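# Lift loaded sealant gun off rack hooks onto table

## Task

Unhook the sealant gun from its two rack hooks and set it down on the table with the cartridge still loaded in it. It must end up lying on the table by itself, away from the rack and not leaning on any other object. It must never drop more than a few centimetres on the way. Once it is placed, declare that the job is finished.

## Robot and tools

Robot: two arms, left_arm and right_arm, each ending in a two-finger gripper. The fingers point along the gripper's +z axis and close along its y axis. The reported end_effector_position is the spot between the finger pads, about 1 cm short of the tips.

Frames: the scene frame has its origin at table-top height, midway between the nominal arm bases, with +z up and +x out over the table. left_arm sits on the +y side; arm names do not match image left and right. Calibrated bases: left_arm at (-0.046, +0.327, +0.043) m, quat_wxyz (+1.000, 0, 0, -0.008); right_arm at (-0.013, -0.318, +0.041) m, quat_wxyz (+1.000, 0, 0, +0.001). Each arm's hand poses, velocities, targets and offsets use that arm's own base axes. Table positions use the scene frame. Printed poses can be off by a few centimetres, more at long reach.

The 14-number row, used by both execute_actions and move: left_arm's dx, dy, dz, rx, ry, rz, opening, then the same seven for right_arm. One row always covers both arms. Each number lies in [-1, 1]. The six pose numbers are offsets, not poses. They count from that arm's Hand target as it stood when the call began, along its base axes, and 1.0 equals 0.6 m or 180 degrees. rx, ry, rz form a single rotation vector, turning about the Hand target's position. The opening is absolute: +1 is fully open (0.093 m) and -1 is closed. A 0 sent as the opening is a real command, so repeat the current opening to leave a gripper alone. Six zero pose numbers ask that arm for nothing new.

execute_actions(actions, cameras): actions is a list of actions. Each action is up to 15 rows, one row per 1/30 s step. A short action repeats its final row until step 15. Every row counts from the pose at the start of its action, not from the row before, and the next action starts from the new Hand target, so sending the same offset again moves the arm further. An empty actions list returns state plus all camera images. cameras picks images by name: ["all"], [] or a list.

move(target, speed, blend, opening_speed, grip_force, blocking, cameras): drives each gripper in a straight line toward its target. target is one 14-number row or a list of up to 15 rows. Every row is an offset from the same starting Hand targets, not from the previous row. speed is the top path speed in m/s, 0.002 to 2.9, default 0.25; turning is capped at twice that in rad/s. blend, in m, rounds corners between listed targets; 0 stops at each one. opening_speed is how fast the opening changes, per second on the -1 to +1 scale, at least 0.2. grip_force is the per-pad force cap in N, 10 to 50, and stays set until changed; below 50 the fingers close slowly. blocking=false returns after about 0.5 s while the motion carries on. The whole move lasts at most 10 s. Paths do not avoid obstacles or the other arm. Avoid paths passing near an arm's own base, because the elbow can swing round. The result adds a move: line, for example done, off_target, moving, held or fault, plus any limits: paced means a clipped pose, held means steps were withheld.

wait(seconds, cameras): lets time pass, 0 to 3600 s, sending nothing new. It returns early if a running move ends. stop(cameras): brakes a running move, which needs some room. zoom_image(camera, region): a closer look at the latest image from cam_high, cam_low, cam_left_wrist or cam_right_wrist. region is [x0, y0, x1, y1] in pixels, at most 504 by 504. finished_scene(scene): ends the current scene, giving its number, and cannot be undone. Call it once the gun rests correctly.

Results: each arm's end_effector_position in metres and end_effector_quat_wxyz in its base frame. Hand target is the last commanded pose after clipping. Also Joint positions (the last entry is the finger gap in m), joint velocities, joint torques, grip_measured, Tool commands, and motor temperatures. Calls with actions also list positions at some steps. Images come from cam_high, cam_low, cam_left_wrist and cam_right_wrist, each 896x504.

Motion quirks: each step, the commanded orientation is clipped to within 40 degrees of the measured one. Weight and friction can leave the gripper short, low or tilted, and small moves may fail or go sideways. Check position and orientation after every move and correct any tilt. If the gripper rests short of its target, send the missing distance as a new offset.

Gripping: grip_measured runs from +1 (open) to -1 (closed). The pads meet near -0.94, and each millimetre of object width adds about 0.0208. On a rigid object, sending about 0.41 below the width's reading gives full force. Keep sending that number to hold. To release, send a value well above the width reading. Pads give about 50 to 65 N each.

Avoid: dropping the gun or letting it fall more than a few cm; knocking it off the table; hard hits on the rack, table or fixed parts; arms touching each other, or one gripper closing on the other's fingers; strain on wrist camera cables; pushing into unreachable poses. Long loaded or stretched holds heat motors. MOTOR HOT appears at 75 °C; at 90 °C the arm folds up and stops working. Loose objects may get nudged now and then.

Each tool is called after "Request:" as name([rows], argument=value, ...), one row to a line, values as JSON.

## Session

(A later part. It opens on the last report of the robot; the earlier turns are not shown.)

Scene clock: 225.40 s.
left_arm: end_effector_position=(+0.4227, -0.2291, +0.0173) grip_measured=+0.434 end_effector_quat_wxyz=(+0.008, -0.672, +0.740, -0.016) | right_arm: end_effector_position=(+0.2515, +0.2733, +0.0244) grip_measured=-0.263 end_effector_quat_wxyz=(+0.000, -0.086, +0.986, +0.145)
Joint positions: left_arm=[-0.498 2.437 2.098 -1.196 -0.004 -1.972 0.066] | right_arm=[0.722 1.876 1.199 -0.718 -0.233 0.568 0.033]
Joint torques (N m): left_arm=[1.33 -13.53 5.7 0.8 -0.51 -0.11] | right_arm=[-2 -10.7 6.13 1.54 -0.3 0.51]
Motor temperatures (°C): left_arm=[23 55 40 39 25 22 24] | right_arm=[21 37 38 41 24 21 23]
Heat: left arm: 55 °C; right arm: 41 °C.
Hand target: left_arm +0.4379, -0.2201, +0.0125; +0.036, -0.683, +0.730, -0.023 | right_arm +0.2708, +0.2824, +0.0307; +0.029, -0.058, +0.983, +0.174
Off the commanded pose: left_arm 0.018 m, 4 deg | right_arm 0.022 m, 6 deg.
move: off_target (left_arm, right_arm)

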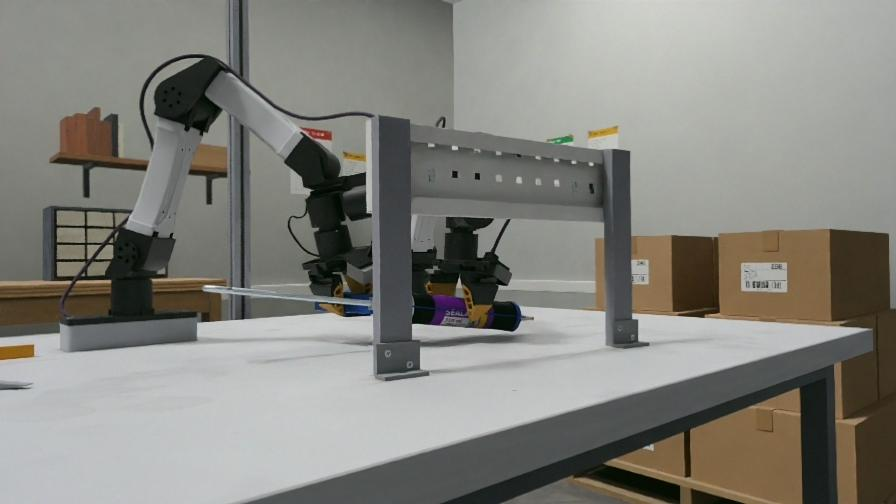

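Request:
move(target=[0,0,-0.03,0,0,0,-0.9,0,0,-0.055,0,0,0,-0.9], speed=0.08, cameras=["cam_low","cam_right_wrist"])

Scene clock: 228.43 s.
left_arm: end_effector_position=(+0.4280, -0.2231, +0.0035) grip_measured=+0.434 end_effector_quat_wxyz=(+0.022, -0.672, +0.740, -0.017) | right_arm: end_effector_position=(+0.2579, +0.2799, -0.0014) grip_measured=-0.263 end_effector_quat_wxyz=(+0.014, -0.091, +0.983, +0.162)
Joint positions: left_arm=[-0.491 2.441 2.048 -1.131 -0.03 -1.966 0.066] | right_arm=[0.719 1.925 1.139 -0.568 -0.245 0.562 0.033]
Joint torques (N m): left_arm=[0.68 -12.67 5.68 0.82 -0.28 -0.16] | right_arm=[-1.7 -9.65 5.39 1.38 -0.15 0.59]
Motor temperatures (°C): left_arm=[23 55 40 38 25 22 24] | right_arm=[21 37 38 40 24 21 23]
Heat: left arm: 55 °C; right arm: 40 °C.
Hand target: left_arm +0.4378, -0.2202, -0.0055; +0.037, -0.682, +0.730, -0.023 | right_arm +0.2708, +0.2823, -0.0023; +0.029, -0.058, +0.983, +0.174
Off the commanded pose: left_arm 0.014 m, 2 deg | right_arm 0.013 m, 4 deg.
move: off_target (left_arm, right_arm)

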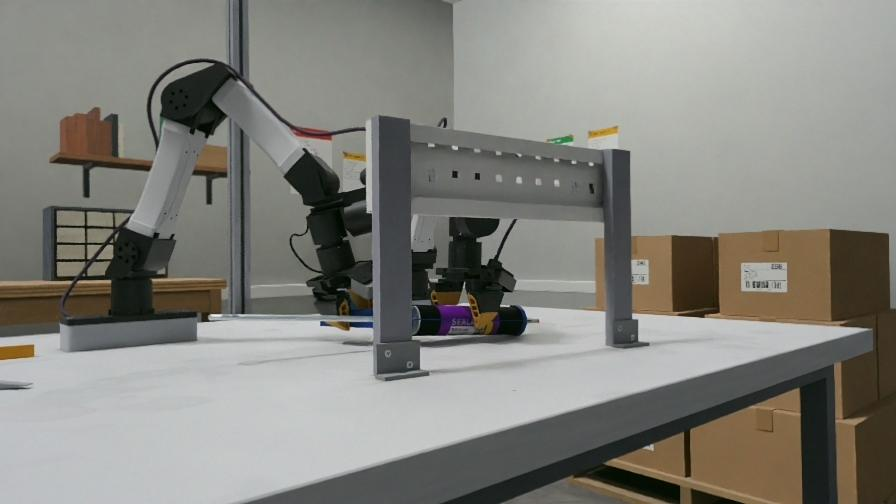

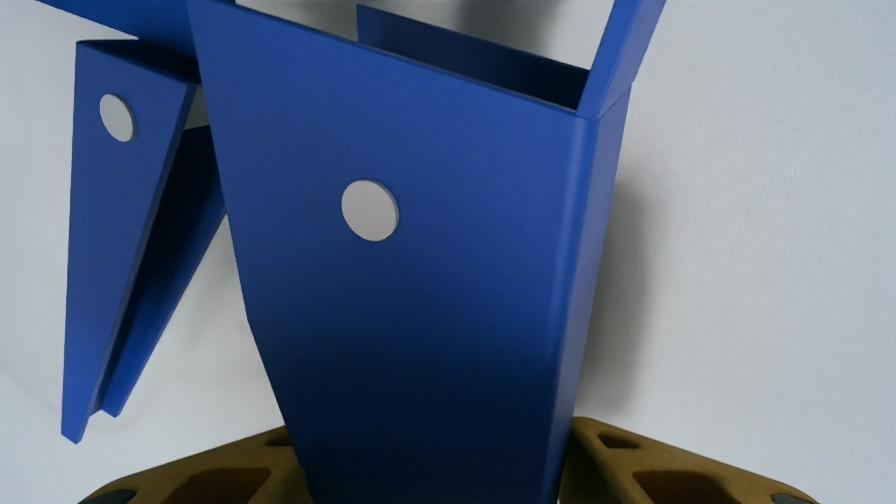

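Request:
move(target=[0,0,-0.015,0,0,0,-0.9,0,0,-0.035,0,0,0,-0.9], speed=0.08, cameras=["cam_low","cam_high"])

Scene clock: 234.97 s.
left_arm: end_effector_position=(+0.4281, -0.2222, -0.0064) grip_measured=+0.434 end_effector_quat_wxyz=(+0.024, -0.671, +0.741, -0.015) | right_arm: end_effector_position=(+0.2582, +0.2802, -0.0215) grip_measured=-0.263 end_effector_quat_wxyz=(+0.014, -0.091, +0.983, +0.162)
Joint positions: left_arm=[-0.491 2.451 2.028 -1.103 -0.036 -1.963 0.066] | right_arm=[0.719 1.969 1.109 -0.493 -0.245 0.561 0.033]
Joint torques (N m): left_arm=[0.69 -12.79 5.64 0.82 -0.23 -0.19] | right_arm=[-1.63 -9.55 4.97 1.42 -0.15 0.59]
Motor temperatures (°C): left_arm=[23 55 40 36 25 22 24] | right_arm=[21 37 38 38 24 21 23]
Heat: left arm: 55 °C; right arm: 38 °C.
Hand target: left_arm +0.4378, -0.2202, -0.0145; +0.037, -0.683, +0.730, -0.023 | right_arm +0.2708, +0.2824, -0.0233; +0.029, -0.058, +0.983, +0.174
Off the commanded pose: left_arm 0.013 m, 2 deg | right_arm 0.013 m, 4 deg.
move: off_target (left_arm, right_arm)
Images, in order (width x height): cam_high 896x504, cam_low 896x504.

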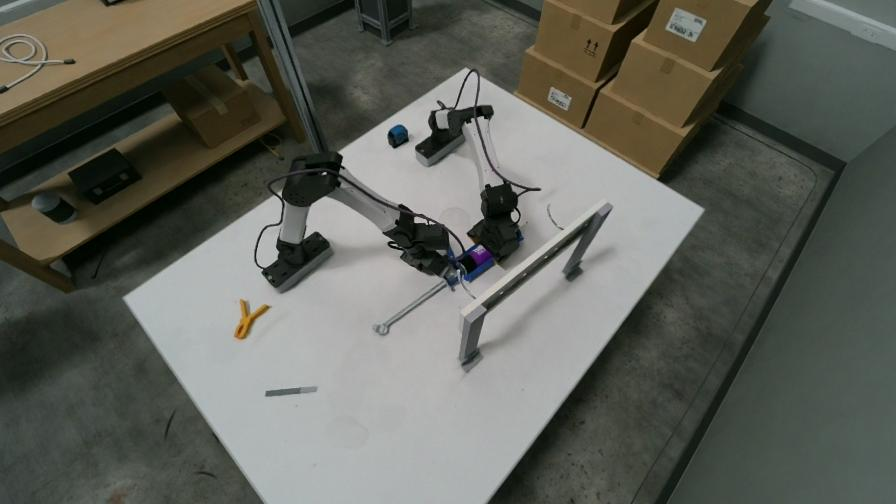

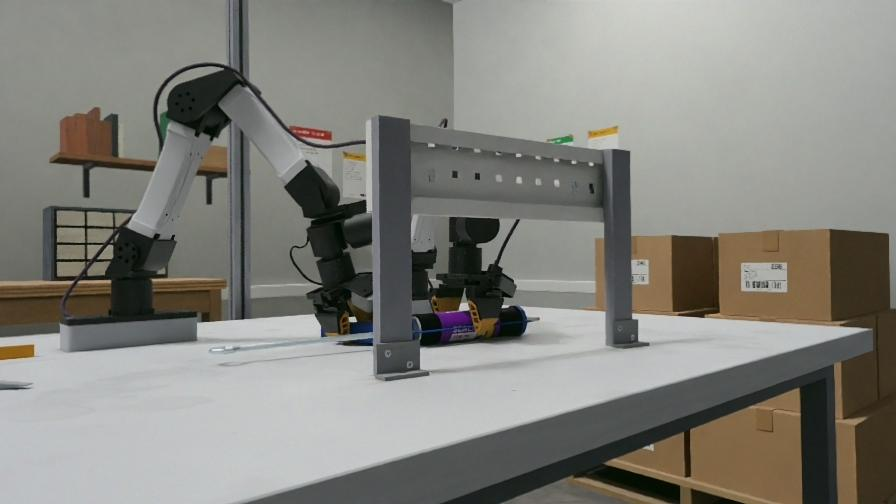

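Request:
move(target=[0,0,-0.03,0,0,0,-0.9,0,0,-0.004,0,0,0,-0.9], speed=0.08, cameras=["cam_low"])

Request:
zoom_image(camera="cam_low", region=[200, 260, 560, 400])

Scene clock: 238.10 s.
left_arm: end_effector_position=(+0.4278, -0.2221, -0.0084) grip_measured=+0.434 end_effector_quat_wxyz=(+0.024, -0.671, +0.741, -0.015) | right_arm: end_effector_position=(+0.2584, +0.2804, -0.0215) grip_measured=-0.263 end_effector_quat_wxyz=(+0.014, -0.091, +0.982, +0.162)
Joint positions: left_arm=[-0.491 2.451 2.02 -1.095 -0.035 -1.962 0.066] | right_arm=[0.719 1.969 1.109 -0.492 -0.245 0.561 0.033]
Joint torques (N m): left_arm=[0.73 -11.32 3 1.37 -0.23 -0.19] | right_arm=[-1.68 -9.22 4.67 1.52 -0.15 0.59]
Heat: left arm: 54 °C; right arm: 38 °C.
Hand target: left_arm +0.4379, -0.2203, -0.0324; +0.036, -0.682, +0.730, -0.023 | right_arm +0.2708, +0.2824, -0.0256; +0.029, -0.058, +0.983, +0.174
Off the commanded pose: left_arm 0.026 m, 3 deg | right_arm 0.013 m, 4 deg.
move: off_target (left_arm, right_arm)

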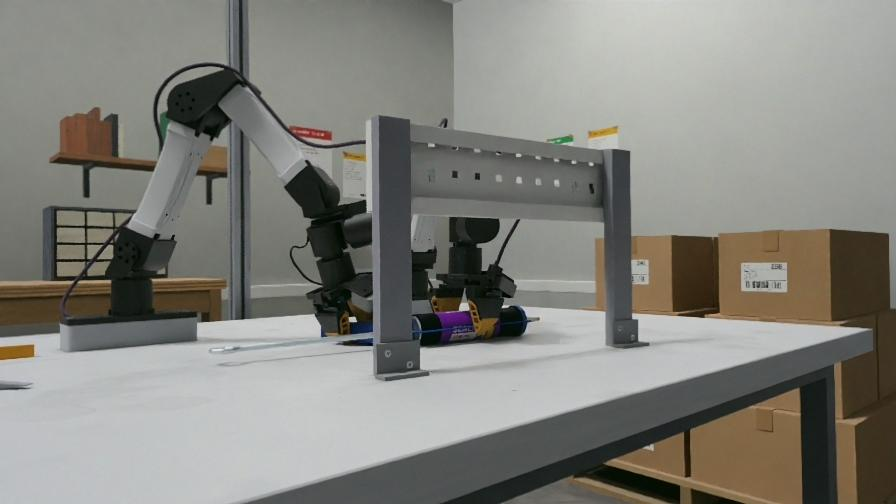

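Scaled by 1.400 from the camera's image (finer frame: 1280x720).

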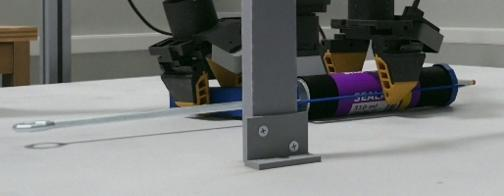

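Request:
move([
  [0,0,0.02,0,0,0,-0.9,0,0,-0.015,0,0,0,-0.9],
  [0,0,0.02,0,0,0,1,0,0,-0.015,0,0,0,-0.9],
  [0,0,0.02,0,0,0,1,0,0,-0.015,0,0,0,0.2],
  [0,0,0.2,0,0,0,1,0,0,0.2,0,0,0,0.2],
  [-0.1,0.05,0.3,0,0,0,1,-0.05,-0.2,0.3,0,0,0,0.2],
], opening_speed=0.8, speed=0.12, cameras=["all"])

Scene clock: 250.27 s.
left_arm: end_effector_position=(+0.3819, -0.1968, +0.1368) grip_measured=+1.000 end_effector_quat_wxyz=(-0.028, +0.676, -0.736, +0.022) | right_arm: end_effector_position=(+0.2465, +0.1650, +0.1522) grip_measured=+0.198 end_effector_quat_wxyz=(+0.032, -0.055, +0.984, +0.168)
Joint positions: left_arm=[-0.49 2.162 2.105 -1.454 -0.038 -1.975 0.093] | right_arm=[0.426 1.482 1.27 -1.171 -0.291 0.343 0.055]
Joint torques (N m): left_arm=[0.34 -15.57 5.01 0.19 -0.22 -0.11] | right_arm=[-0.8 -8.75 5.11 0.68 -0.37 -0.19]
Heat: left arm: 54 °C; right arm: 37 °C.
Hand target: left_arm +0.3779, -0.1902, +0.1476; -0.037, +0.682, -0.730, +0.023 | right_arm +0.2408, +0.1625, +0.1544; +0.029, -0.058, +0.983, +0.174
Off the commanded pose: left_arm 0.013 m, 1 deg | right_arm 0.007 m, 1 deg.
move: off_target (left_arm); target 2's new opening was sent with left_arm's hand 0.016 m and 3 deg from that target; target 3's new opening was sent with right_arm's hand 0.016 m and 3 deg from that target

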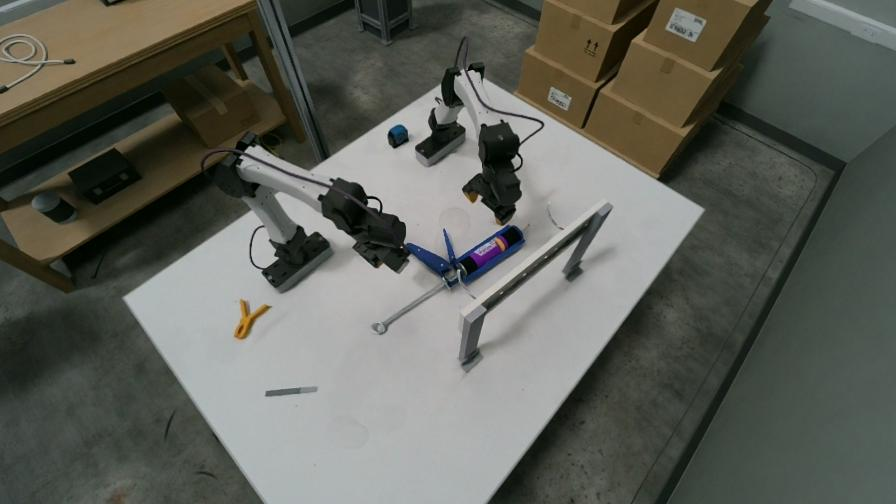

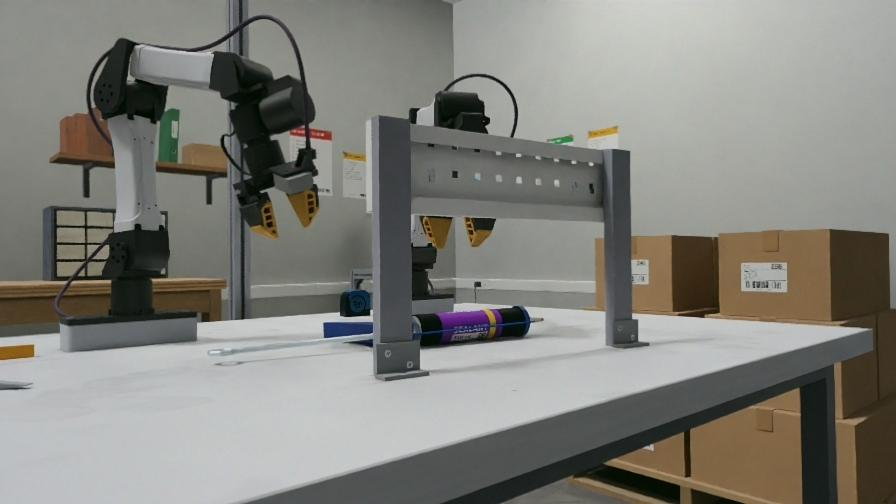

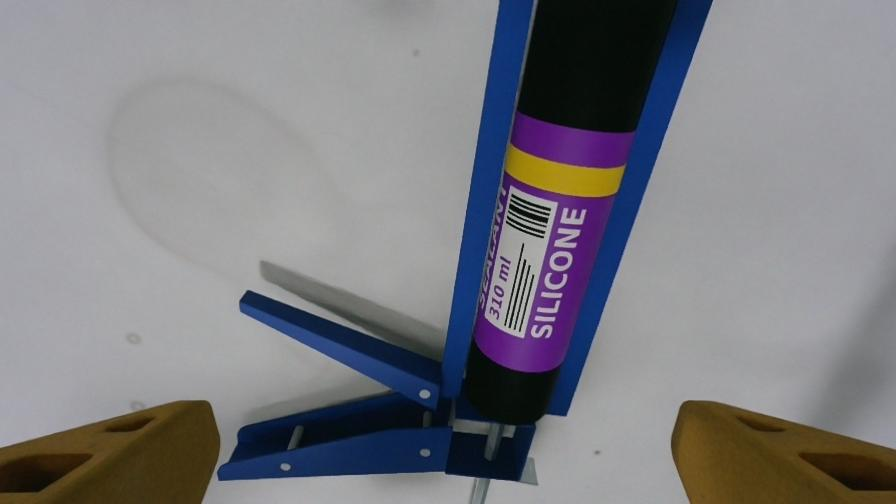

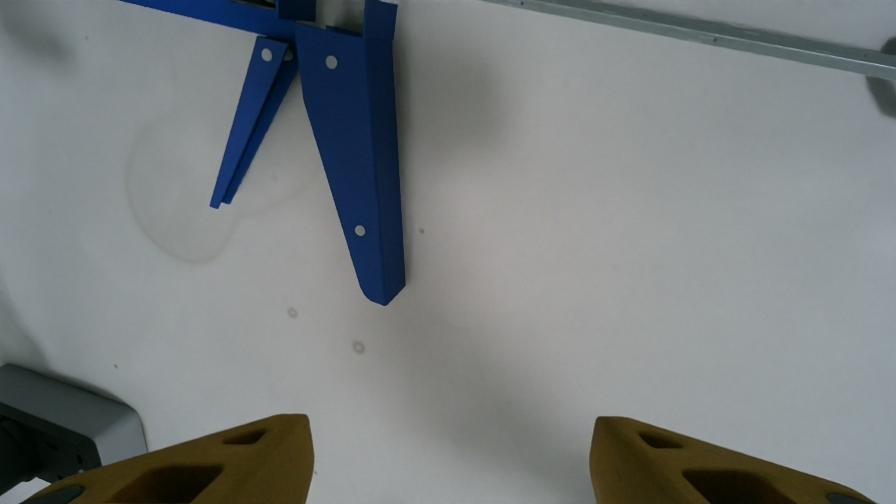

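Request:
finished_scene(scene=1)

The scene is finished: the task was done.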